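# Put phone on comic book, laptop on stand

## Task

Place the phone so it lies flat with all of it resting on the comic book, and set the laptop, shut, onto the laptop stand with its top side facing up and one of its long edges up against the stand's lips; at the end, the robot must be in contact with neither object.

## Robot and tools

Robot: two arms, left_arm and right_arm, each ending in a two-finger gripper. Two head cameras, cam_head_left and cam_head_right (896x504 each), give the images. Arm names do not match image sides.

Frame: the scene frame has its origin at table-top height, halfway between the two nominal arm bases. +x points out over the table, +z points up, and left_arm sits on the +y side. Reported end_effector_position (metres) and end_effector_quat_wxyz use this frame and may be off by a few centimetres, more at long reach. A BASES line, if present, gives the true base locations. The gripper's fingers extend along its own +z and part along its own y; the reported position is the spot between the pads, roughly 1 cm short of the tips.

Row layout (shared by execute_actions and move): 14 numbers, each in [-1, 1], always for both arms: dx, dy, dz, rx, ry, rz, opening for left_arm, then the same seven for right_arm. dx..rz are an offset, not a pose: they are measured from that arm's Hand target as it stood when the action or move began, along scene-frame axes, with rotation about the Hand target's position. Scale: 1.0 equals 0.6 m or 180 degrees; rx, ry, rz form a single rotation vector. A translation longer than 1.0 may be shortened along its direction. Opening is absolute, not an offset: +1 fully open (0.094 m), -1 closed. Sending the same offset twice moves the arm twice. A 0 in the opening slot is a real command (half open), so repeat the current opening to keep a gripper as it is. Sending all six pose zeros re-requests the current Hand target.

execute_actions(actions, cameras): actions is a list of actions; each action is a list of up to 15 rows, one per 1/30 s step, and a short list keeps its final row for the remaining steps. Every row in an action counts from the action's starting Hand target, not from the row before. An empty list just reports state and images. cameras chooses which images return (omitted/null/["all"] = all, [] = none; an unknown name invalidates the call).

move(target, speed, blend, opening_speed, blocking, cameras): drives each gripper in a straight line toward its target. target is one 14-number row or a list of up to 15 rows; all rows are offsets from the same starting Hand targets. speed is in m/s, 0.002 to 4.3, default 0.25 (turning up to twice that in rad/s), one value or one per target. blend (m) rounds corners in a list. opening_speed (0.2 or more, per second on the -1..+1 scale) ramps the fingers. blocking=false returns after about 0.5 s while motion continues. Paths do not avoid obstacles or the other arm, lag more when fast, and total at most 10 s. Avoid paths passing near an arm's own base; route around it. Openings in a later list row are applied only after arrival and rest there. The result adds a move: line with the ending (done, off_target, moving, held, fault) and any limits (paced = pose clipped, held = steps withheld). An arm not named in the ending is done, i.e. within 10 mm and 2 degrees. Neither done nor off_target tells you about contact.

wait(seconds 0 to 10): lets time pass holding commands; a running move continues. stop(): brakes a running move, needing some distance. zoom_image(camera, region=[x0, y0, x1, y1] pixels, max 504x504) enlarges part of the latest image of that camera. finished_scene(scene): ends the current scene, giving its number; irreversible, so call it only when the goal holds and is stable.

Reading results: Hand target is the last commanded pose after clipping; the gripper often rests a centimetre or more short of it from friction or weight, which is not evidence of contact. Waiting does not close that gap; send the remaining distance as an offset. Orientation commands are clipped to 40 degrees from the measured one each step. Tool commands shows current commands. grip_measured is finger opening on the command scale, reading a bit wide when empty and up to about 0.064 narrower than a squeezed hard part; it follows commands and does not reveal first contact. Force builds about 0.05 below the touch reading. grip_effort_nm is gripper motor effort (negative = closing), not pad force. Joint velocities 'within noise' means the arm is still. Joint torques include the arm's weight; torques 3 and 4 wrap at ±28 N m. MOTOR HOT appears at 85 °C; at 100 °C the arm goes limp (OVER-TEMPERATURE FAULT) for 30 to 60 s or more.

Avoid: dropping things or letting go of moving objects, anything leaving the table, fast impacts, pressing far past contact, grippers or fingers meeting the other arm (can fail the task), long holds at full stretch or pushing at unreachable poses (heats motors). An arm blocked by an object keeps pushing until you command its target back past the gripper. Close slowly on fragile items. Loose objects may occasionally get a brief external nudge, so check placement before finishing.

Each tool is called after "Emit:" by a JSON object that holds its "method" and its "body", one argument or row to a line.

## Session

Emit:
{"method": "execute_actions", "body": {
  "actions": []
}}

Scene clock: 0.00 s.
left_arm: end_effector_position=(+0.4917, +0.7724, +0.2723) grip_measured=+1.000 grip_effort_nm=n/a end_effector_quat_wxyz=(+0.538, +0.343, +0.763, +0.102) | right_arm: end_effector_position=(+0.0817, -0.5453, +0.1551) grip_measured=+1.000 grip_effort_nm=n/a end_effector_quat_wxyz=(-0.018, +0.931, +0.365, +0.017)
Joint positions: left_arm=[1.045 1.959 1.826 -0.901 1.086 1.589 0.094] | right_arm=[-1.159 1.068 0.818 -1.355 -0.035 1.239 0.094]
Joint velocities: within noise
Joint torques (N m): no reading
Motor temperatures (°C): left_arm=[23 25 27 24 28 25 28] | right_arm=[27 30 27 25 24 24 25]
Heat: left arm: hottest wrist yaw 28 °C; right arm: hottest shoulder 30 °C.
Hand target: left_arm +0.4939, +0.7763, +0.2941; +0.539, +0.352, +0.755, +0.121 | right_arm +0.0850, -0.5527, +0.1634; -0.006, +0.931, +0.366, +0.017
Tool commands: left_gripper/opening=+1.0 right_gripper/opening=+1.0

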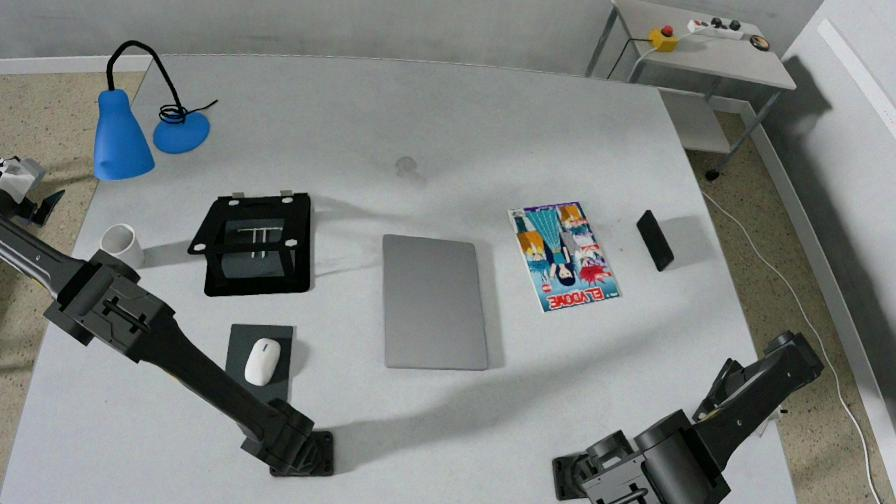

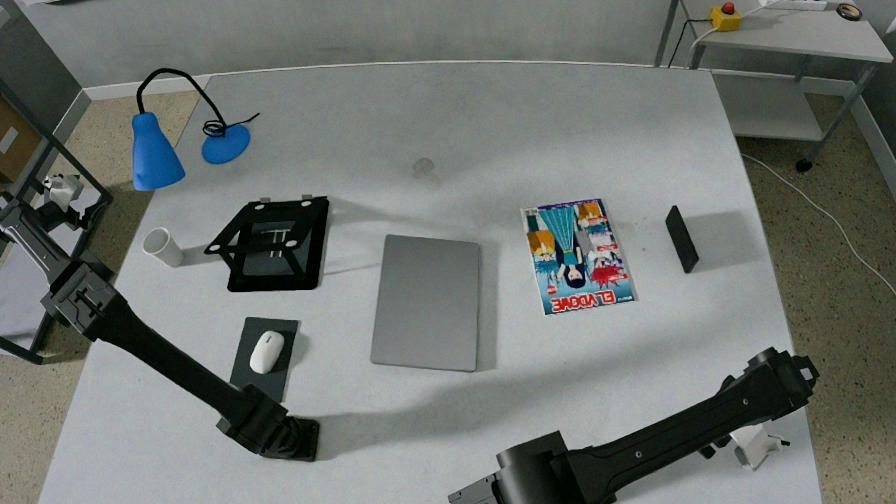

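Emit:
{"method": "zoom_image", "body": {
  "camera": "cam_head_left",
  "region": [590, 170, 730, 310]
}}

Emit:
{"method": "zoom_image", "body": {
  "camera": "cam_head_right",
  "region": [610, 170, 750, 310]
}}

Emit:
{"method": "zoom_image", "body": {
  "camera": "cam_head_left",
  "region": [170, 170, 330, 310]
}}

Emit:
{"method": "zoom_image", "body": {
  "camera": "cam_head_right",
  "region": [190, 170, 350, 310]
}}

Emit:
{"method": "zoom_image", "body": {
  "camera": "cam_head_left",
  "region": [360, 210, 520, 390]
}}

Scaled by 3.600.

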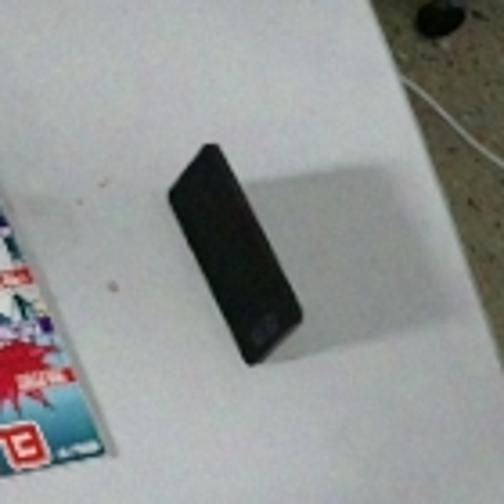

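Scaled by 3.600.

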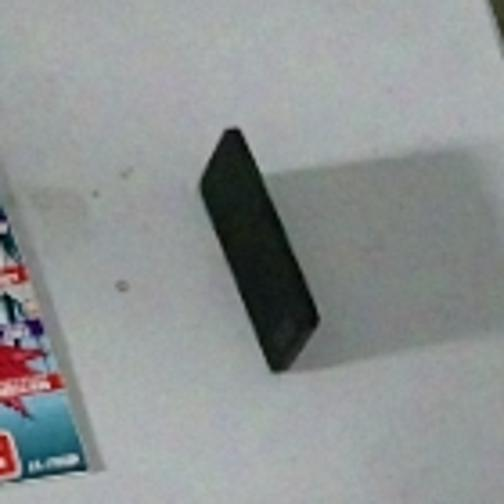

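Scaled by 3.150.

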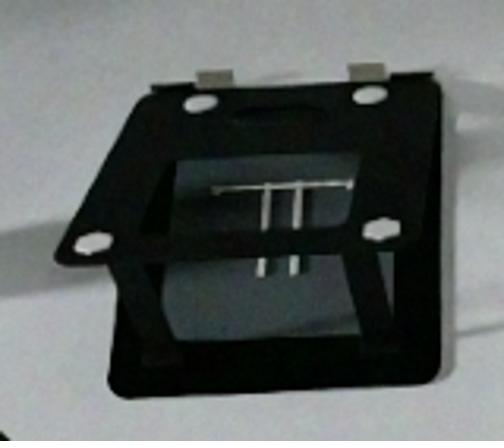

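Scaled by 3.150.

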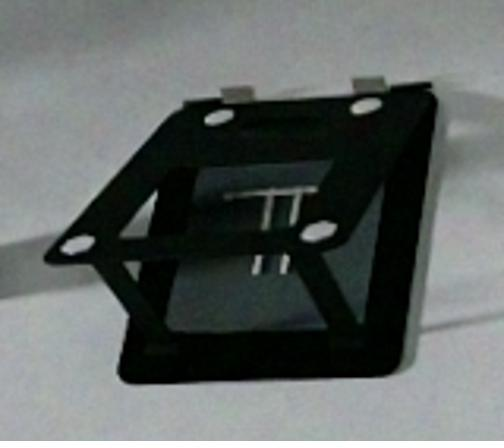

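Scaled by 2.800.

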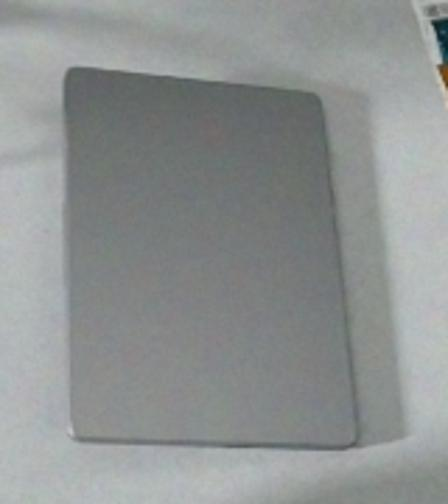

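Emit:
{"method": "move", "body": {
  "target": [0,0,0,0,0,0,1,0.55,0.08,0.1,0,0,-0.172,0]
}}

Scene clock: 39.30 s.
left_arm: end_effector_position=(+0.4917, +0.7724, +0.2723) grip_measured=+1.000 grip_effort_nm=0.022 end_effector_quat_wxyz=(+0.538, +0.343, +0.763, +0.102) | right_arm: end_effector_position=(+0.3966, -0.4998, +0.2121) grip_measured=+0.001 grip_effort_nm=-0.076 end_effector_quat_wxyz=(-0.068, +0.954, +0.286, +0.052)
Joint positions: left_arm=[1.045 1.959 1.826 -0.901 1.086 1.589 0.094] | right_arm=[-0.488 1.576 1.436 -1.451 -0.17 2.075 0.047]
Joint velocities: within noise
Joint torques (N m): left_arm=[-1.85 -22.83 13.55 1.14 0.55 -0.03] | right_arm=[1.03 -14.62 12.6 -0.34 -0.04 0.22]
Motor temperatures (°C): left_arm=[23 28 31 24 28 24 27] | right_arm=[27 31 34 25 24 24 25]
Heat: left arm: hottest elbow 31 °C; right arm: hottest elbow 34 °C.
Hand target: left_arm +0.4939, +0.7763, +0.2941; +0.539, +0.352, +0.755, +0.121 | right_arm +0.4149, -0.5047, +0.2234; -0.001, +0.994, +0.104, +0.018
Off the commanded pose: left_arm 0.022 m, 3 deg | right_arm 0.022 m, 23 deg.
joint sent to its limit (right arm) — joint 6 (wrist roll), upper limit. The joint targets are off in orientation, not in position.
move: off_target (left_arm, right_arm)

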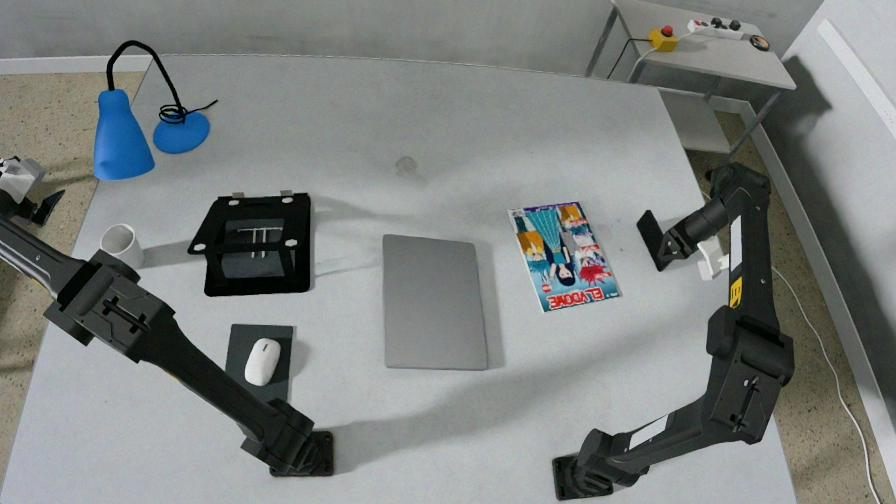

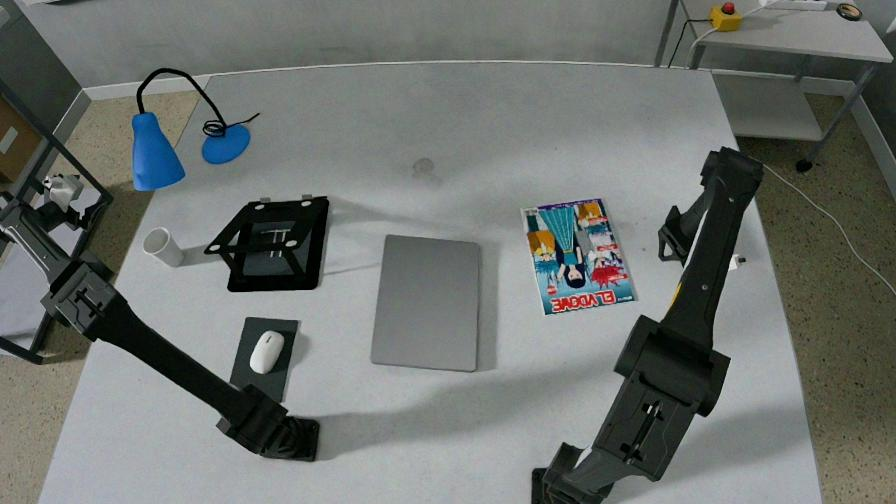

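Emit:
{"method": "move", "body": {
  "target": [0,0,0,0,0,0,1,0,0,0.05,0,0,0.9,0.3],
  "speed": 0.6
}}

Emit:
{"method": "zoom_image", "body": {
  "camera": "cam_head_left",
  "region": [590, 150, 790, 310]
}}

Emit:
{"method": "zoom_image", "body": {
  "camera": "cam_head_right",
  "region": [590, 150, 790, 310]
}}

Scene clock: 47.97 s.
left_arm: end_effector_position=(+0.4917, +0.7724, +0.2723) grip_measured=+1.000 grip_effort_nm=0.027 end_effector_quat_wxyz=(+0.538, +0.343, +0.763, +0.102) | right_arm: end_effector_position=(+0.3974, -0.5011, +0.2347) grip_measured=+0.299 grip_effort_nm=0.051 end_effector_quat_wxyz=(-0.042, +0.060, +0.997, +0.009)
Joint positions: left_arm=[1.045 1.959 1.826 -0.901 1.086 1.589 0.094] | right_arm=[-0.423 1.617 1.549 -1.588 0.012 -0.296 0.061]
Joint velocities: within noise
Joint torques (N m): left_arm=[-0.97 -23.94 13.76 1.24 0.45 -0.04] | right_arm=[0.91 -16.56 12.56 -0.03 -0.05 0.07]
Motor temperatures (°C): left_arm=[23 29 31 24 28 24 27] | right_arm=[27 31 35 25 24 24 25]
Heat: left arm: hottest elbow 31 °C; right arm: hottest elbow 35 °C.
Hand target: left_arm +0.4939, +0.7763, +0.2941; +0.539, +0.352, +0.755, +0.121 | right_arm +0.4149, -0.5047, +0.2535; -0.018, +0.053, +0.998, +0.001
Off the commanded pose: left_arm 0.022 m, 3 deg | right_arm 0.026 m, 3 deg.
move: off_target (left_arm, right_arm)

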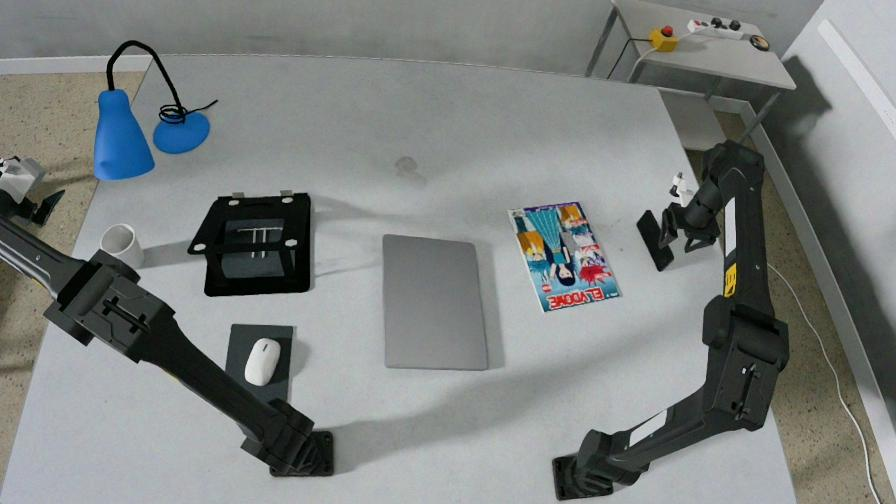

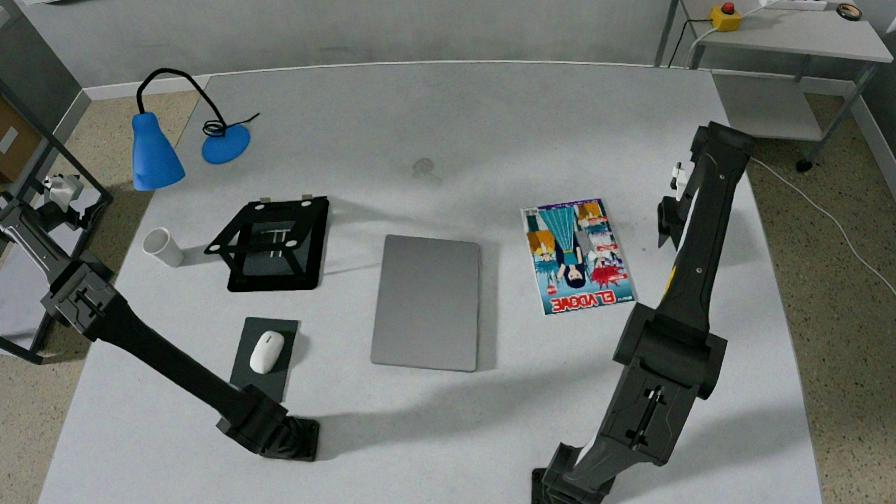

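Scaled by 2.520.

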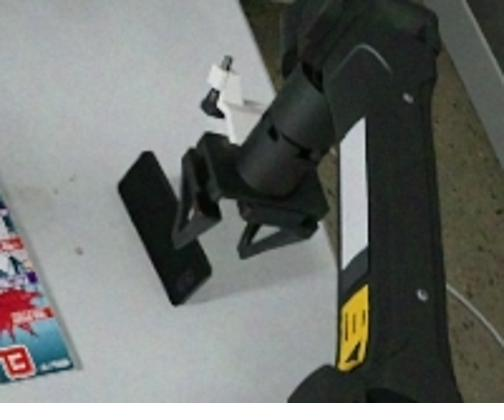

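Scaled by 2.520.

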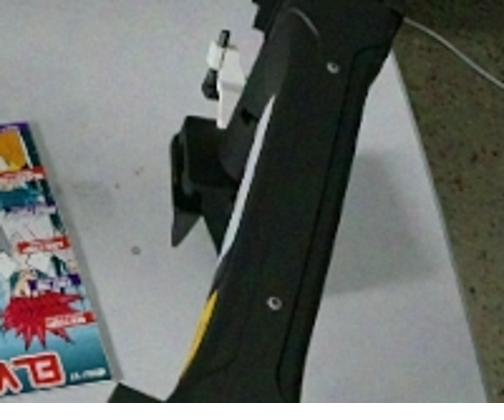

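Emit:
{"method": "zoom_image", "body": {
  "camera": "cam_head_left",
  "region": [440, 330, 520, 390]
}}

Emit:
{"method": "zoom_image", "body": {
  "camera": "cam_head_right",
  "region": [440, 330, 520, 390]
}}

Emit:
{"method": "zoom_image", "body": {
  "camera": "cam_head_right",
  "region": [350, 330, 430, 390]
}}

Emit:
{"method": "zoom_image", "body": {
  "camera": "cam_head_left",
  "region": [360, 330, 440, 390]
}}

Scaled by 6.300.

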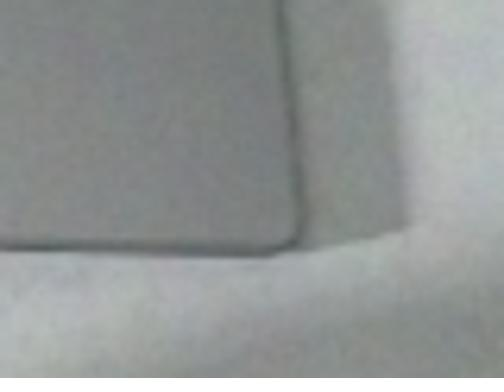

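Scaled by 6.300.

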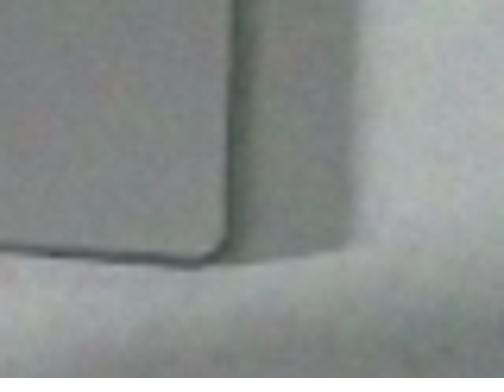

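Scaled by 6.300.

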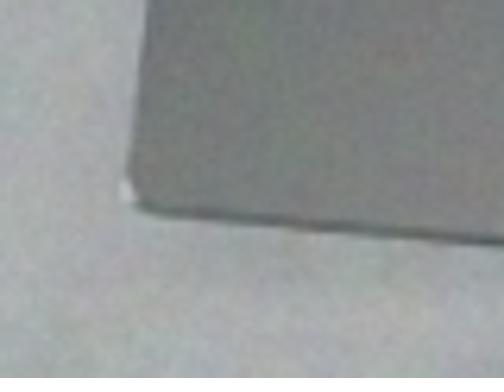

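Scaled by 6.300.

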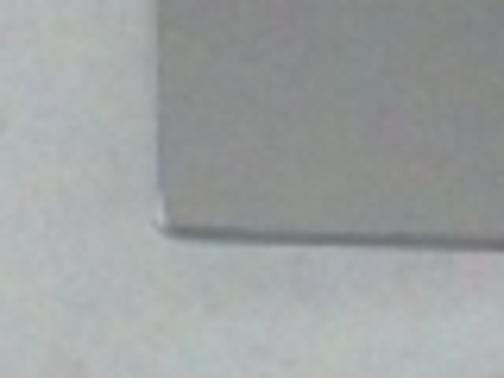

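Emit:
{"method": "move", "body": {
  "target": [0,0,0,0,0,0,1,0.2,-0.11,-0.06,0,0,0.1,0.3],
  "speed": 0.5
}}

Emit:
{"method": "zoom_image", "body": {
  "camera": "cam_head_left",
  "region": [600, 150, 760, 290]
}}

Emit:
{"method": "zoom_image", "body": {
  "camera": "cam_head_right",
  "region": [610, 150, 770, 290]
}}

Scene clock: 76.83 s.
left_arm: end_effector_position=(+0.4917, +0.7724, +0.2723) grip_measured=+1.000 grip_effort_nm=0.022 end_effector_quat_wxyz=(+0.538, +0.343, +0.763, +0.102) | right_arm: end_effector_position=(+0.5241, -0.5605, +0.2066) grip_measured=+0.299 grip_effort_nm=0.056 end_effector_quat_wxyz=(-0.031, -0.104, +0.994, +0.005)
Joint positions: left_arm=[1.045 1.959 1.826 -0.901 1.086 1.589 0.094] | right_arm=[-0.425 1.995 2.007 -1.641 0.022 -0.628 0.061]
Joint velocities: within noise
Joint torques (N m): left_arm=[-1.85 -23.53 13.63 1.01 0.51 -0.04] | right_arm=[-0.15 -22.07 12.42 -0.38 -0.02 0.11]
Motor temperatures (°C): left_arm=[23 30 33 24 28 24 27] | right_arm=[27 32 36 25 24 23 25]
Heat: left arm: hottest elbow 33 °C; right arm: hottest elbow 36 °C.
Hand target: left_arm +0.4939, +0.7763, +0.2941; +0.539, +0.352, +0.755, +0.121 | right_arm +0.5350, -0.5708, +0.2174; -0.018, -0.104, +0.994, -0.001
Off the commanded pose: left_arm 0.022 m, 3 deg | right_arm 0.018 m, 2 deg.
move: off_target (left_arm, right_arm)

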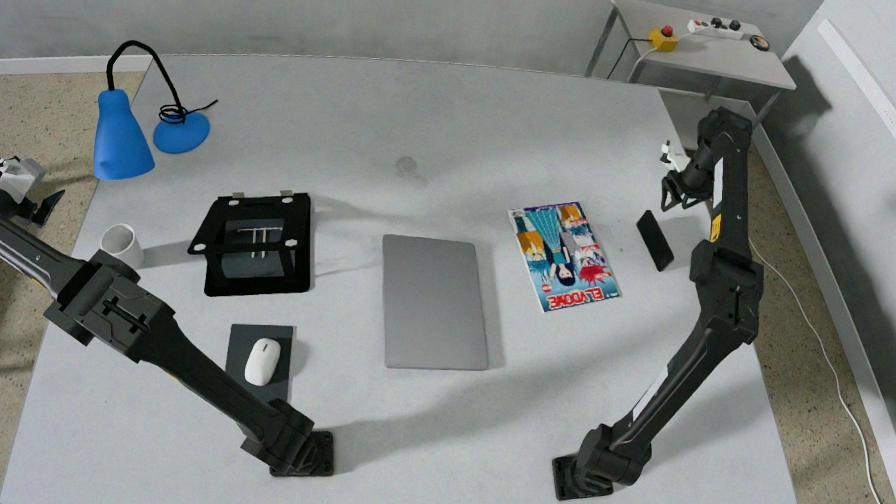

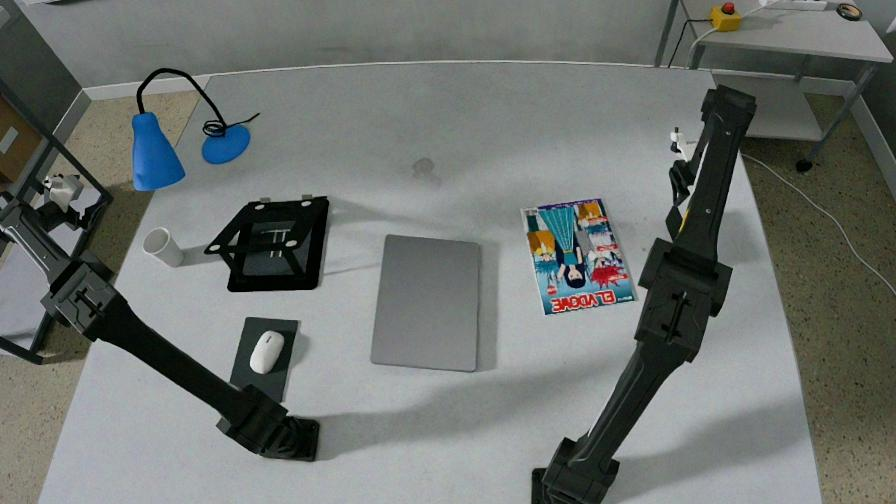

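Scaled by 3.150.

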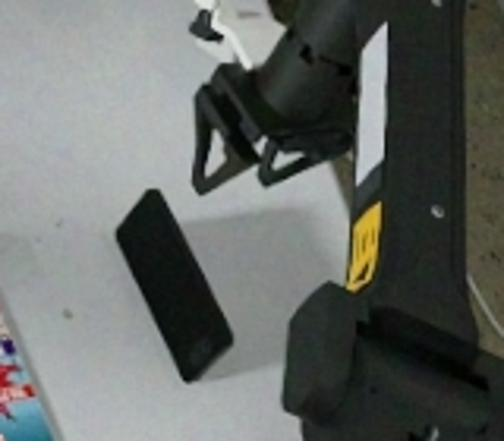

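Scaled by 3.150.

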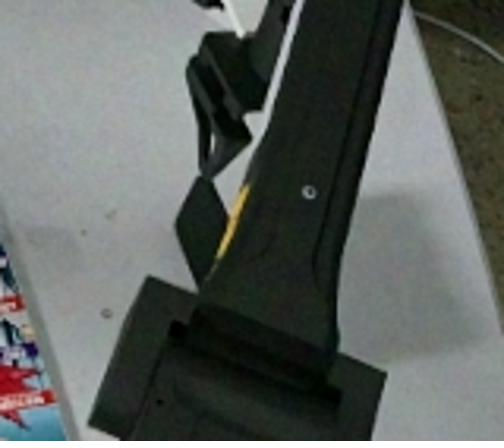

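Emit:
{"method": "move", "body": {
  "target": [0,0,0,0,0,0,1,0,-0.047,-0.14,0,0,0,0.8],
  "speed": 0.3
}}

Emit:
{"method": "zoom_image", "body": {
  "camera": "cam_head_left",
  "region": [600, 170, 740, 290]
}}

Emit:
{"method": "zoom_image", "body": {
  "camera": "cam_head_right",
  "region": [620, 170, 760, 290]
}}

Scene clock: 82.77 s.
left_arm: end_effector_position=(+0.4917, +0.7724, +0.2723) grip_measured=+1.000 grip_effort_nm=0.022 end_effector_quat_wxyz=(+0.538, +0.343, +0.763, +0.102) | right_arm: end_effector_position=(+0.5346, -0.5945, +0.1466) grip_measured=+0.799 grip_effort_nm=0.071 end_effector_quat_wxyz=(-0.013, -0.103, +0.995, -0.005)
Joint positions: left_arm=[1.045 1.959 1.826 -0.901 1.086 1.589 0.094] | right_arm=[-0.467 2.048 1.934 -1.474 0.022 -0.668 0.085]
Joint velocities: within noise
Joint torques (N m): left_arm=[-1.96 -23.53 13.7 1.22 0.5 -0.04] | right_arm=[-0.03 -22.65 7.91 0.44 0 0.12]
Motor temperatures (°C): left_arm=[23 30 33 24 28 24 27] | right_arm=[27 32 38 25 24 23 25]
Heat: left arm: hottest elbow 33 °C; right arm: hottest elbow 38 °C.
Hand target: left_arm +0.4939, +0.7763, +0.2941; +0.539, +0.352, +0.755, +0.121 | right_arm +0.5350, -0.5988, +0.1336; -0.018, -0.104, +0.994, -0.001
Off the commanded pose: left_arm 0.022 m, 3 deg | right_arm 0.014 m, 1 deg.
move: off_target (left_arm, right_arm)

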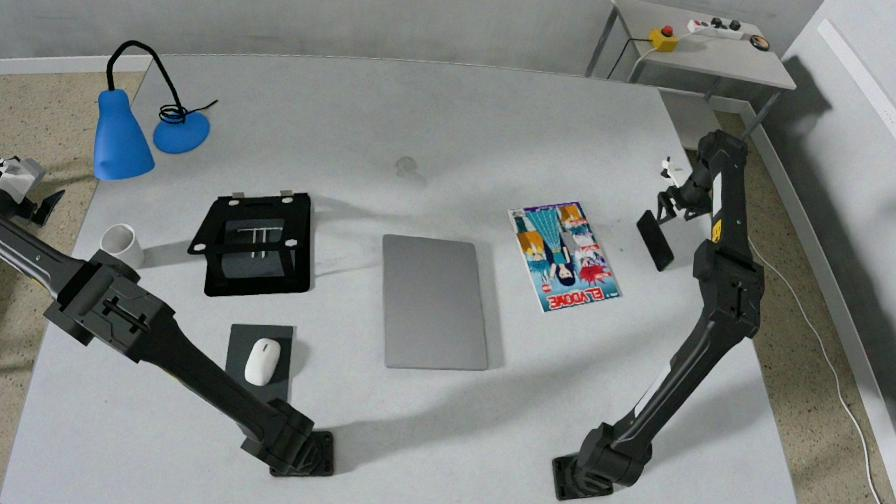

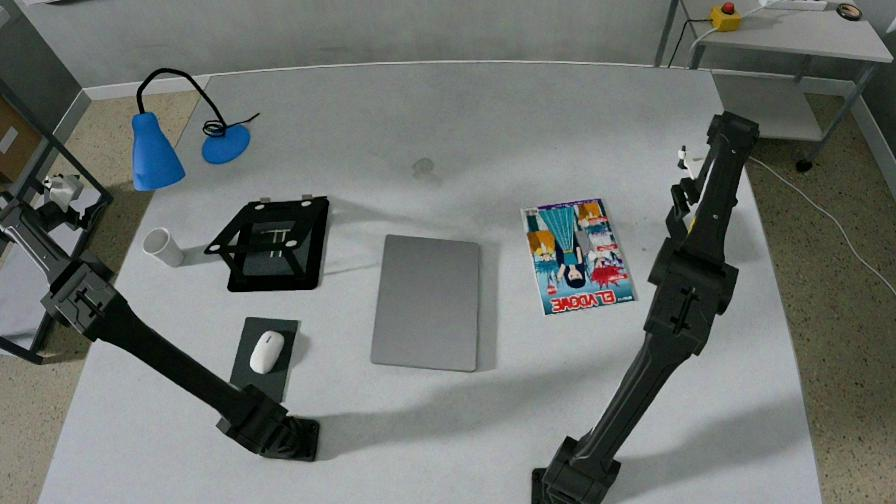

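Scaled by 3.600.

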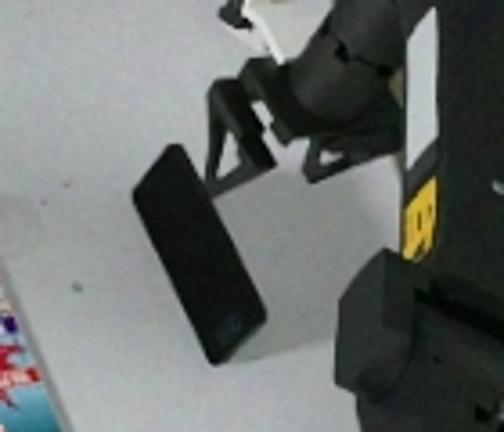

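Scaled by 3.600.

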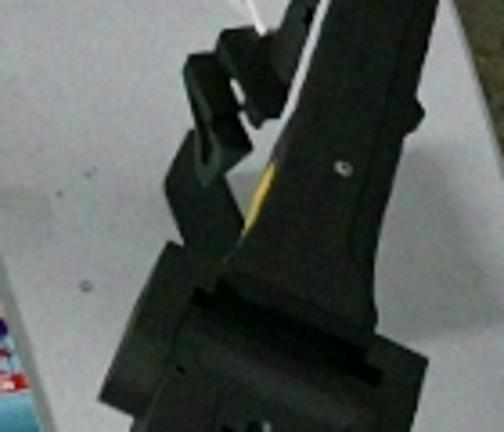

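Emit:
{"method": "move", "body": {
  "target": [0,0,0,0,0,0,1,0,0.0,-0.135,0,0,0,0.8],
  "speed": 0.2
}}

Emit:
{"method": "zoom_image", "body": {
  "camera": "cam_head_left",
  "region": [600, 170, 740, 290]
}}

Emit:
{"method": "zoom_image", "body": {
  "camera": "cam_head_right",
  "region": [620, 170, 760, 290]
}}

Scene clock: 90.77 s.
left_arm: end_effector_position=(+0.4917, +0.7724, +0.2723) grip_measured=+1.000 grip_effort_nm=0.022 end_effector_quat_wxyz=(+0.538, +0.343, +0.763, +0.102) | right_arm: end_effector_position=(+0.5371, -0.5957, +0.0681) grip_measured=+0.799 grip_effort_nm=0.066 end_effector_quat_wxyz=(-0.011, -0.103, +0.995, -0.006)
Joint positions: left_arm=[1.045 1.959 1.826 -0.901 1.086 1.589 0.094] | right_arm=[-0.467 2.098 1.807 -1.292 0.022 -0.668 0.085]
Joint velocities: within noise
Joint torques (N m): left_arm=[-1.79 -23.53 13.83 1.05 0.52 -0.05] | right_arm=[0.03 -22.83 7.61 0.44 0.01 0.1]
Motor temperatures (°C): left_arm=[23 30 33 24 28 24 27] | right_arm=[27 33 38 25 24 23 25]
Heat: left arm: hottest elbow 33 °C; right arm: hottest elbow 38 °C.
Hand target: left_arm +0.4939, +0.7763, +0.2941; +0.539, +0.352, +0.755, +0.121 | right_arm +0.5350, -0.5989, +0.0526; -0.018, -0.104, +0.994, -0.001
Off the commanded pose: left_arm 0.022 m, 3 deg | right_arm 0.016 m, 1 deg.
move: off_target (left_arm, right_arm)

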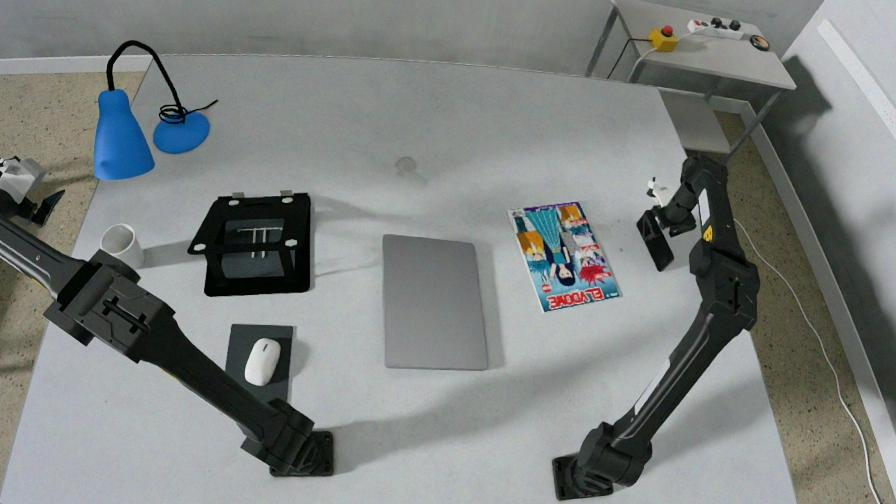

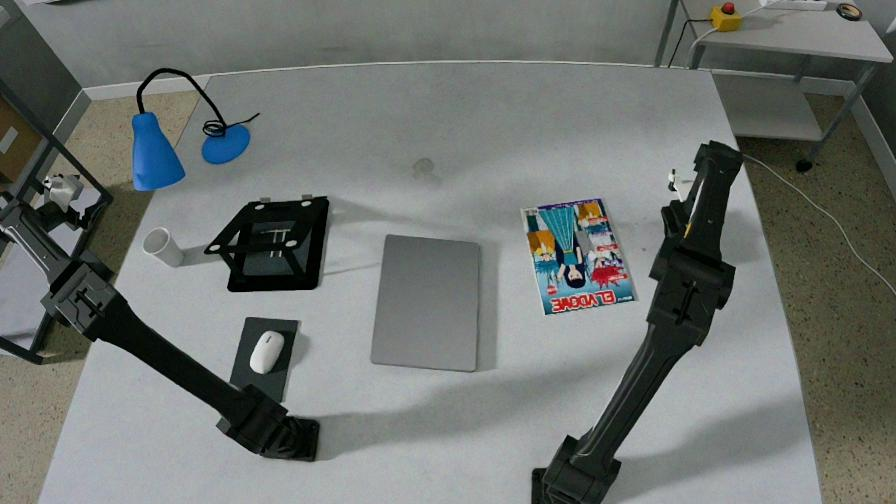

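Scaled by 3.600.

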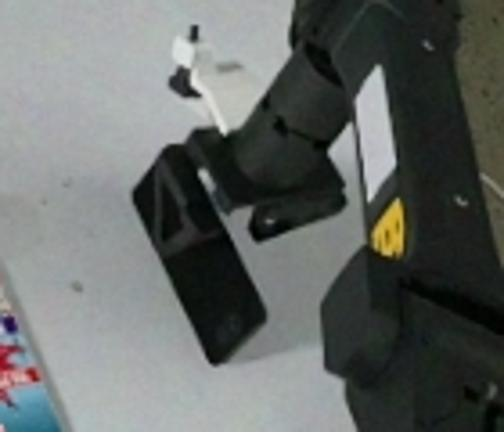

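Scaled by 3.600.

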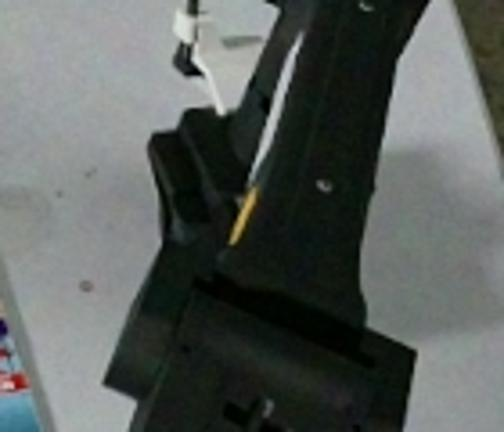

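Emit:
{"method": "move", "body": {
  "target": [
    [0,0,0,0,0,0,1,0,0.0,-0.017,0,0,0,0.8],
    [0,0,0,0,0,0,1,0,0.0,-0.017,0,0,0,-0.95]
  ],
  "speed": 0.1,
  "opening_speed": 0.4
}}

Emit:
{"method": "zoom_image", "body": {
  "camera": "cam_head_left",
  "region": [600, 170, 740, 290]
}}

Scene clock: 100.43 s.
left_arm: end_effector_position=(+0.4917, +0.7724, +0.2723) grip_measured=+1.000 grip_effort_nm=0.022 end_effector_quat_wxyz=(+0.538, +0.343, +0.763, +0.102) | right_arm: end_effector_position=(+0.5411, -0.5976, +0.0674) grip_measured=-0.842 grip_effort_nm=-1.028 end_effector_quat_wxyz=(-0.002, -0.103, +0.995, -0.011)
Joint positions: left_arm=[1.045 1.959 1.826 -0.901 1.086 1.589 0.094] | right_arm=[-0.467 2.098 1.806 -1.271 0.021 -0.669 0.007]
Joint velocities: within noise
Joint torques (N m): left_arm=[-1.96 -23.3 13.7 1.24 0.5 -0.02] | right_arm=[0.03 -22.3 6.76 0.47 0.04 0.1]
Motor temperatures (°C): left_arm=[23 30 34 24 28 24 27] | right_arm=[27 33 37 25 24 23 25]
Heat: left arm: hottest elbow 34 °C; right arm: hottest elbow 37 °C.
Hand target: left_arm +0.4939, +0.7763, +0.2941; +0.539, +0.352, +0.755, +0.121 | right_arm +0.5349, -0.5989, +0.0423; -0.018, -0.104, +0.994, -0.001
Off the commanded pose: left_arm 0.022 m, 3 deg | right_arm 0.026 m, 2 deg.
move: off_target (left_arm, right_arm); target 2's new opening was sent with right_arm's hand 0.027 m and 2 deg from that target

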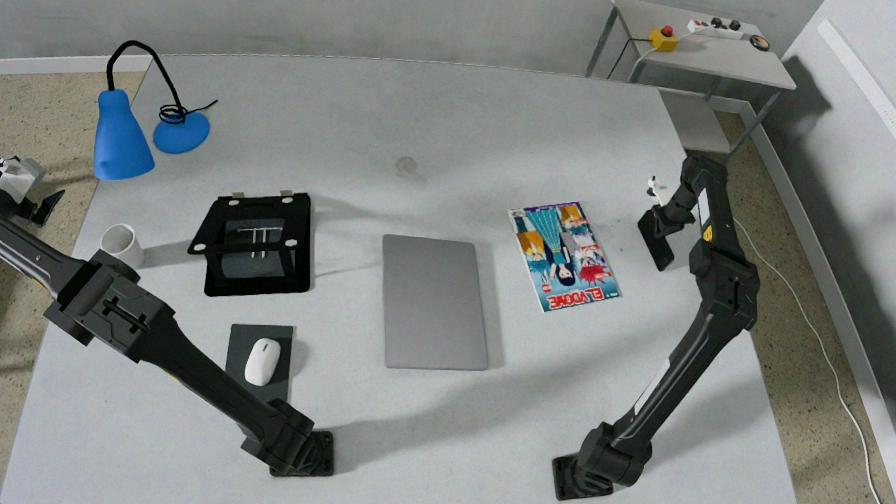

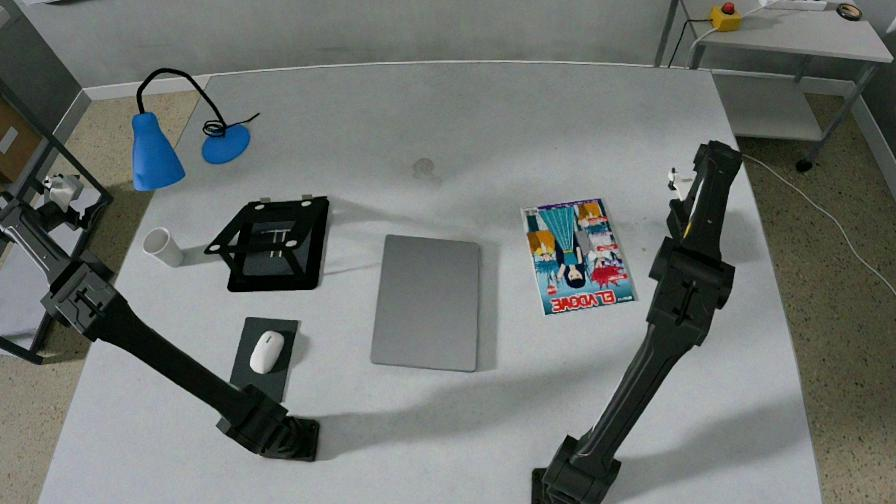

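Scaled by 3.600.

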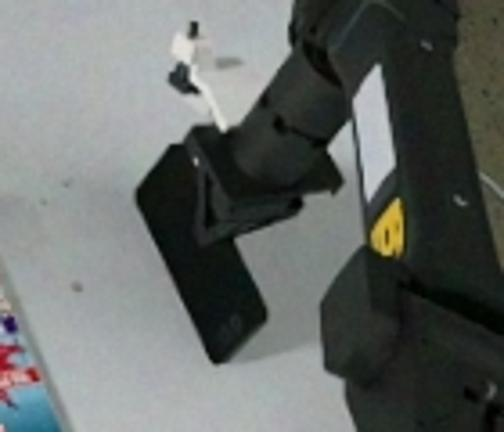

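Emit:
{"method": "move", "body": {
  "target": [
    [0,0,0,0,0,0,1,0,0.0,0.26,0,0,0,-0.95],
    [0,0,0,0,0,0,1,-0.035,0.407,0.3,-0.19,-0.04,0,-0.95]
  ],
  "speed": [0.12,0.3]
}}

Emit:
{"method": "zoom_image", "body": {
  "camera": "cam_head_left",
  "region": [490, 150, 690, 320]
}}

Emit:
{"method": "zoom_image", "body": {
  "camera": "cam_head_right",
  "region": [490, 150, 690, 320]
}}

Scene clock: 133.27 s.
left_arm: end_effector_position=(+0.4917, +0.7724, +0.2723) grip_measured=+1.000 grip_effort_nm=0.022 end_effector_quat_wxyz=(+0.538, +0.343, +0.763, +0.102) | right_arm: end_effector_position=(+0.5173, -0.3511, +0.2088) grip_measured=-0.842 grip_effort_nm=-1.038 end_effector_quat_wxyz=(+0.006, -0.102, +0.949, -0.297)
Joint positions: left_arm=[1.045 1.959 1.826 -0.901 1.086 1.589 0.094] | right_arm=[0.098 1.758 1.585 -1.382 0.603 -0.115 0.007]
Joint velocities: within noise
Joint torques (N m): left_arm=[-1.44 -23 13.68 1.02 0.53 0.01] | right_arm=[0.03 -21.3 8.27 -0.23 0.62 0.25]
Motor temperatures (°C): left_arm=[23 31 34 24 28 24 27] | right_arm=[27 34 36 25 24 23 27]
Heat: left arm: hottest elbow 34 °C; right arm: hottest elbow 36 °C.
Hand target: left_arm +0.4939, +0.7763, +0.2941; +0.539, +0.352, +0.755, +0.121 | right_arm +0.5139, -0.3547, +0.2223; +0.014, -0.094, +0.949, -0.300
Off the commanded pose: left_arm 0.022 m, 3 deg | right_arm 0.014 m, 1 deg.
move: off_target (left_arm, right_arm)

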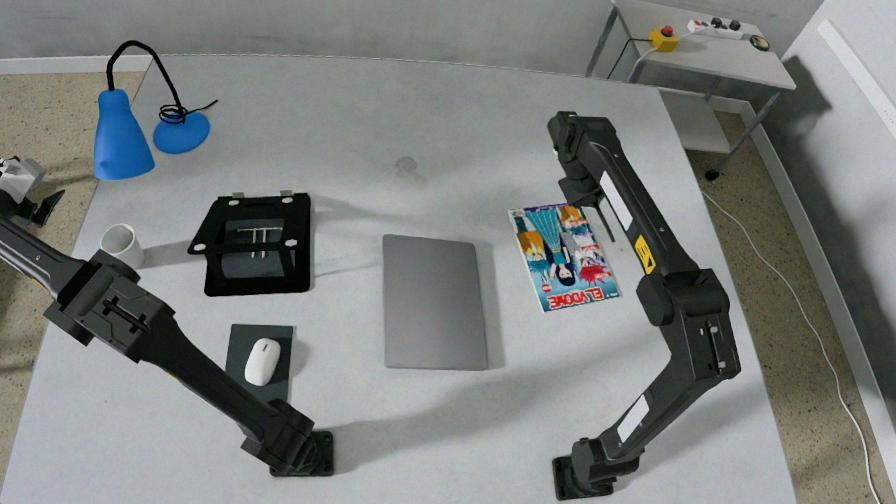

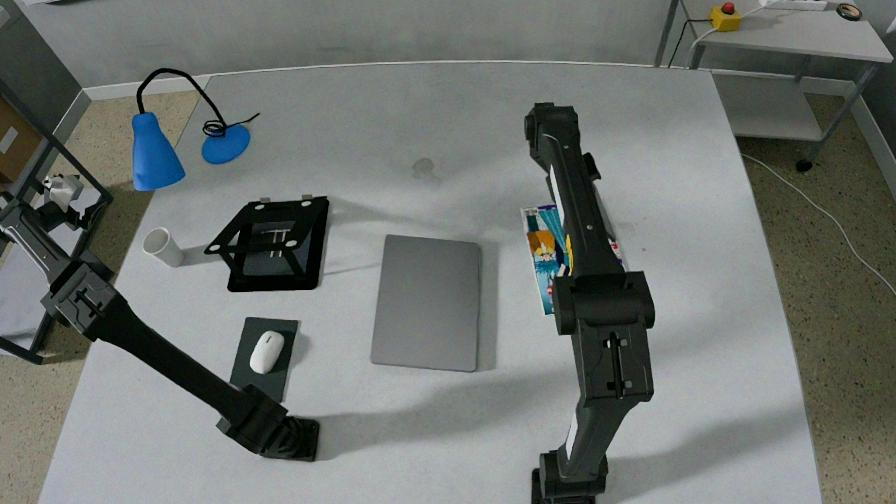

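Scaled by 2.520.

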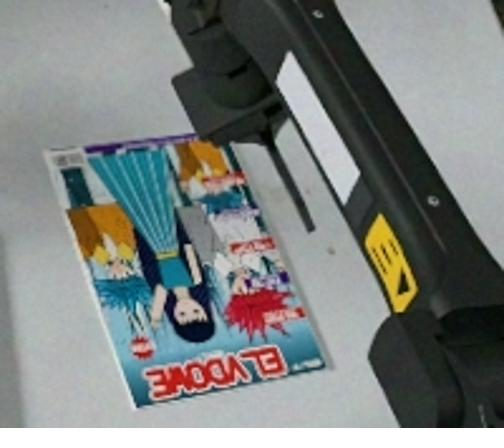

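Scaled by 2.520.

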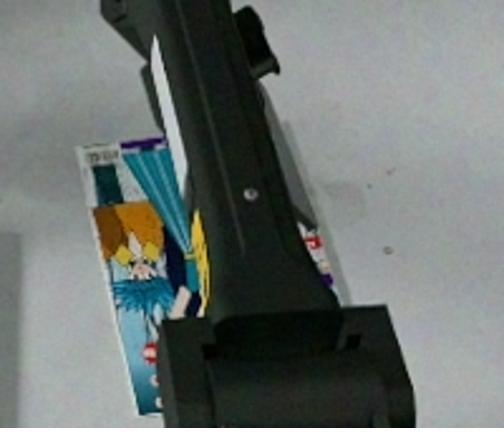

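Emit:
{"method": "move", "body": {
  "target": [0,0,0,0,0,0,1,0.0,0.01,-0.212,-0.19,-0.04,0,-0.95],
  "speed": [0.2]
}}

Emit:
{"method": "zoom_image", "body": {
  "camera": "cam_head_left",
  "region": [490, 150, 690, 320]
}}

Emit:
{"method": "zoom_image", "body": {
  "camera": "cam_head_right",
  "region": [490, 150, 690, 320]
}}

Scene clock: 141.40 s.
left_arm: end_effector_position=(+0.4918, +0.7724, +0.2720) grip_measured=+1.000 grip_effort_nm=0.027 end_effector_quat_wxyz=(+0.538, +0.343, +0.763, +0.102) | right_arm: end_effector_position=(+0.5136, -0.3540, +0.0990) grip_measured=-0.842 grip_effort_nm=-1.038 end_effector_quat_wxyz=(+0.044, -0.069, +0.820, -0.567)
Joint positions: left_arm=[1.045 1.959 1.826 -0.901 1.086 1.589 0.094] | right_arm=[0.213 1.961 1.341 -1.096 1.205 0.149 0.007]
Joint velocities: within noise
Joint torques (N m): left_arm=[-1.2 -23.24 13.67 1.24 0.47 -0.07] | right_arm=[1.14 -20.07 6.71 -0.2 0.88 0.3]
Motor temperatures (°C): left_arm=[23 31 34 24 28 24 27] | right_arm=[27 35 36 25 24 23 27]
Heat: left arm: hottest elbow 34 °C; right arm: hottest elbow 36 °C.
Hand target: left_arm +0.4939, +0.7763, +0.2941; +0.539, +0.352, +0.755, +0.121 | right_arm +0.5140, -0.3487, +0.0952; +0.045, -0.075, +0.816, -0.571
Off the commanded pose: left_arm 0.023 m, 3 deg | right_arm 0.007 m, 1 deg.
move: off_target (left_arm)

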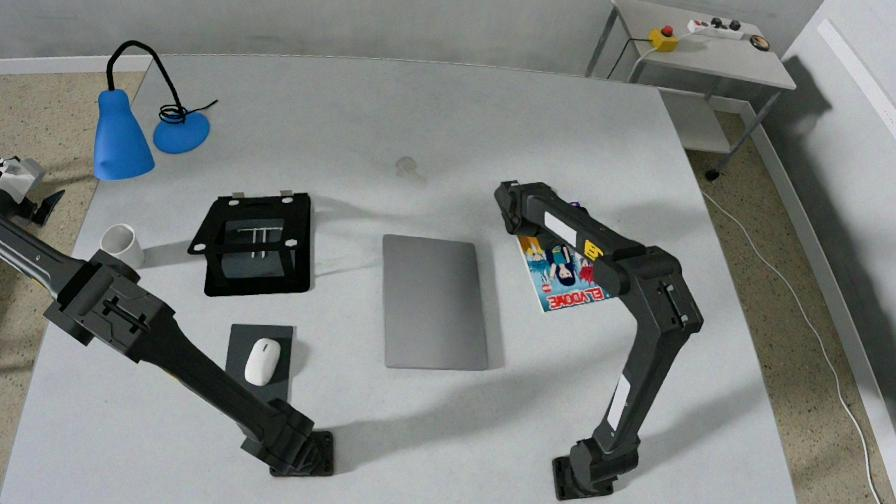

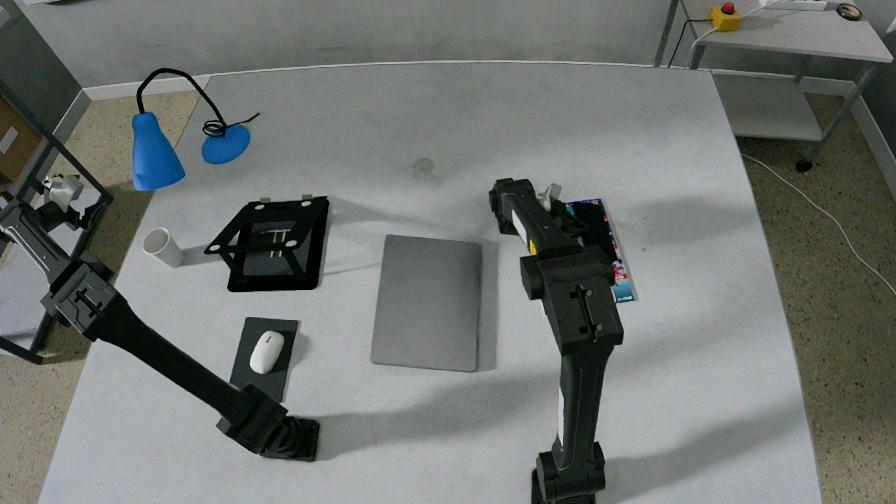

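Scaled by 2.520.

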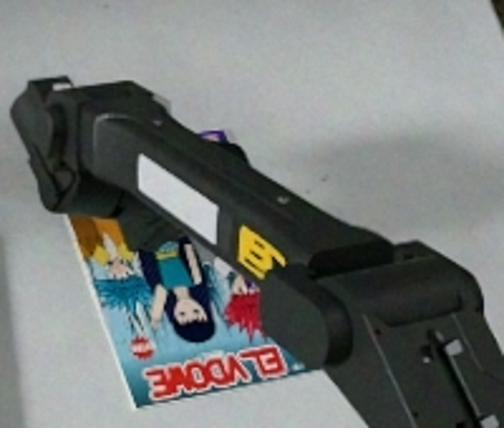

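Scaled by 2.520.

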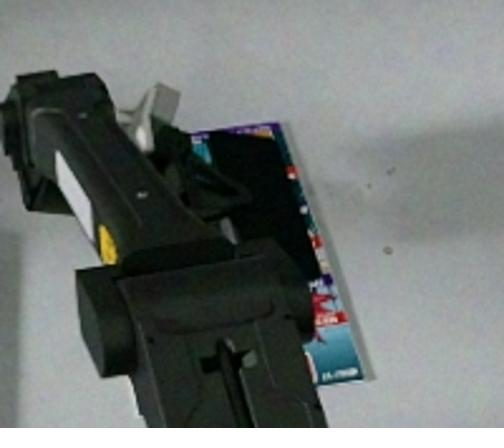

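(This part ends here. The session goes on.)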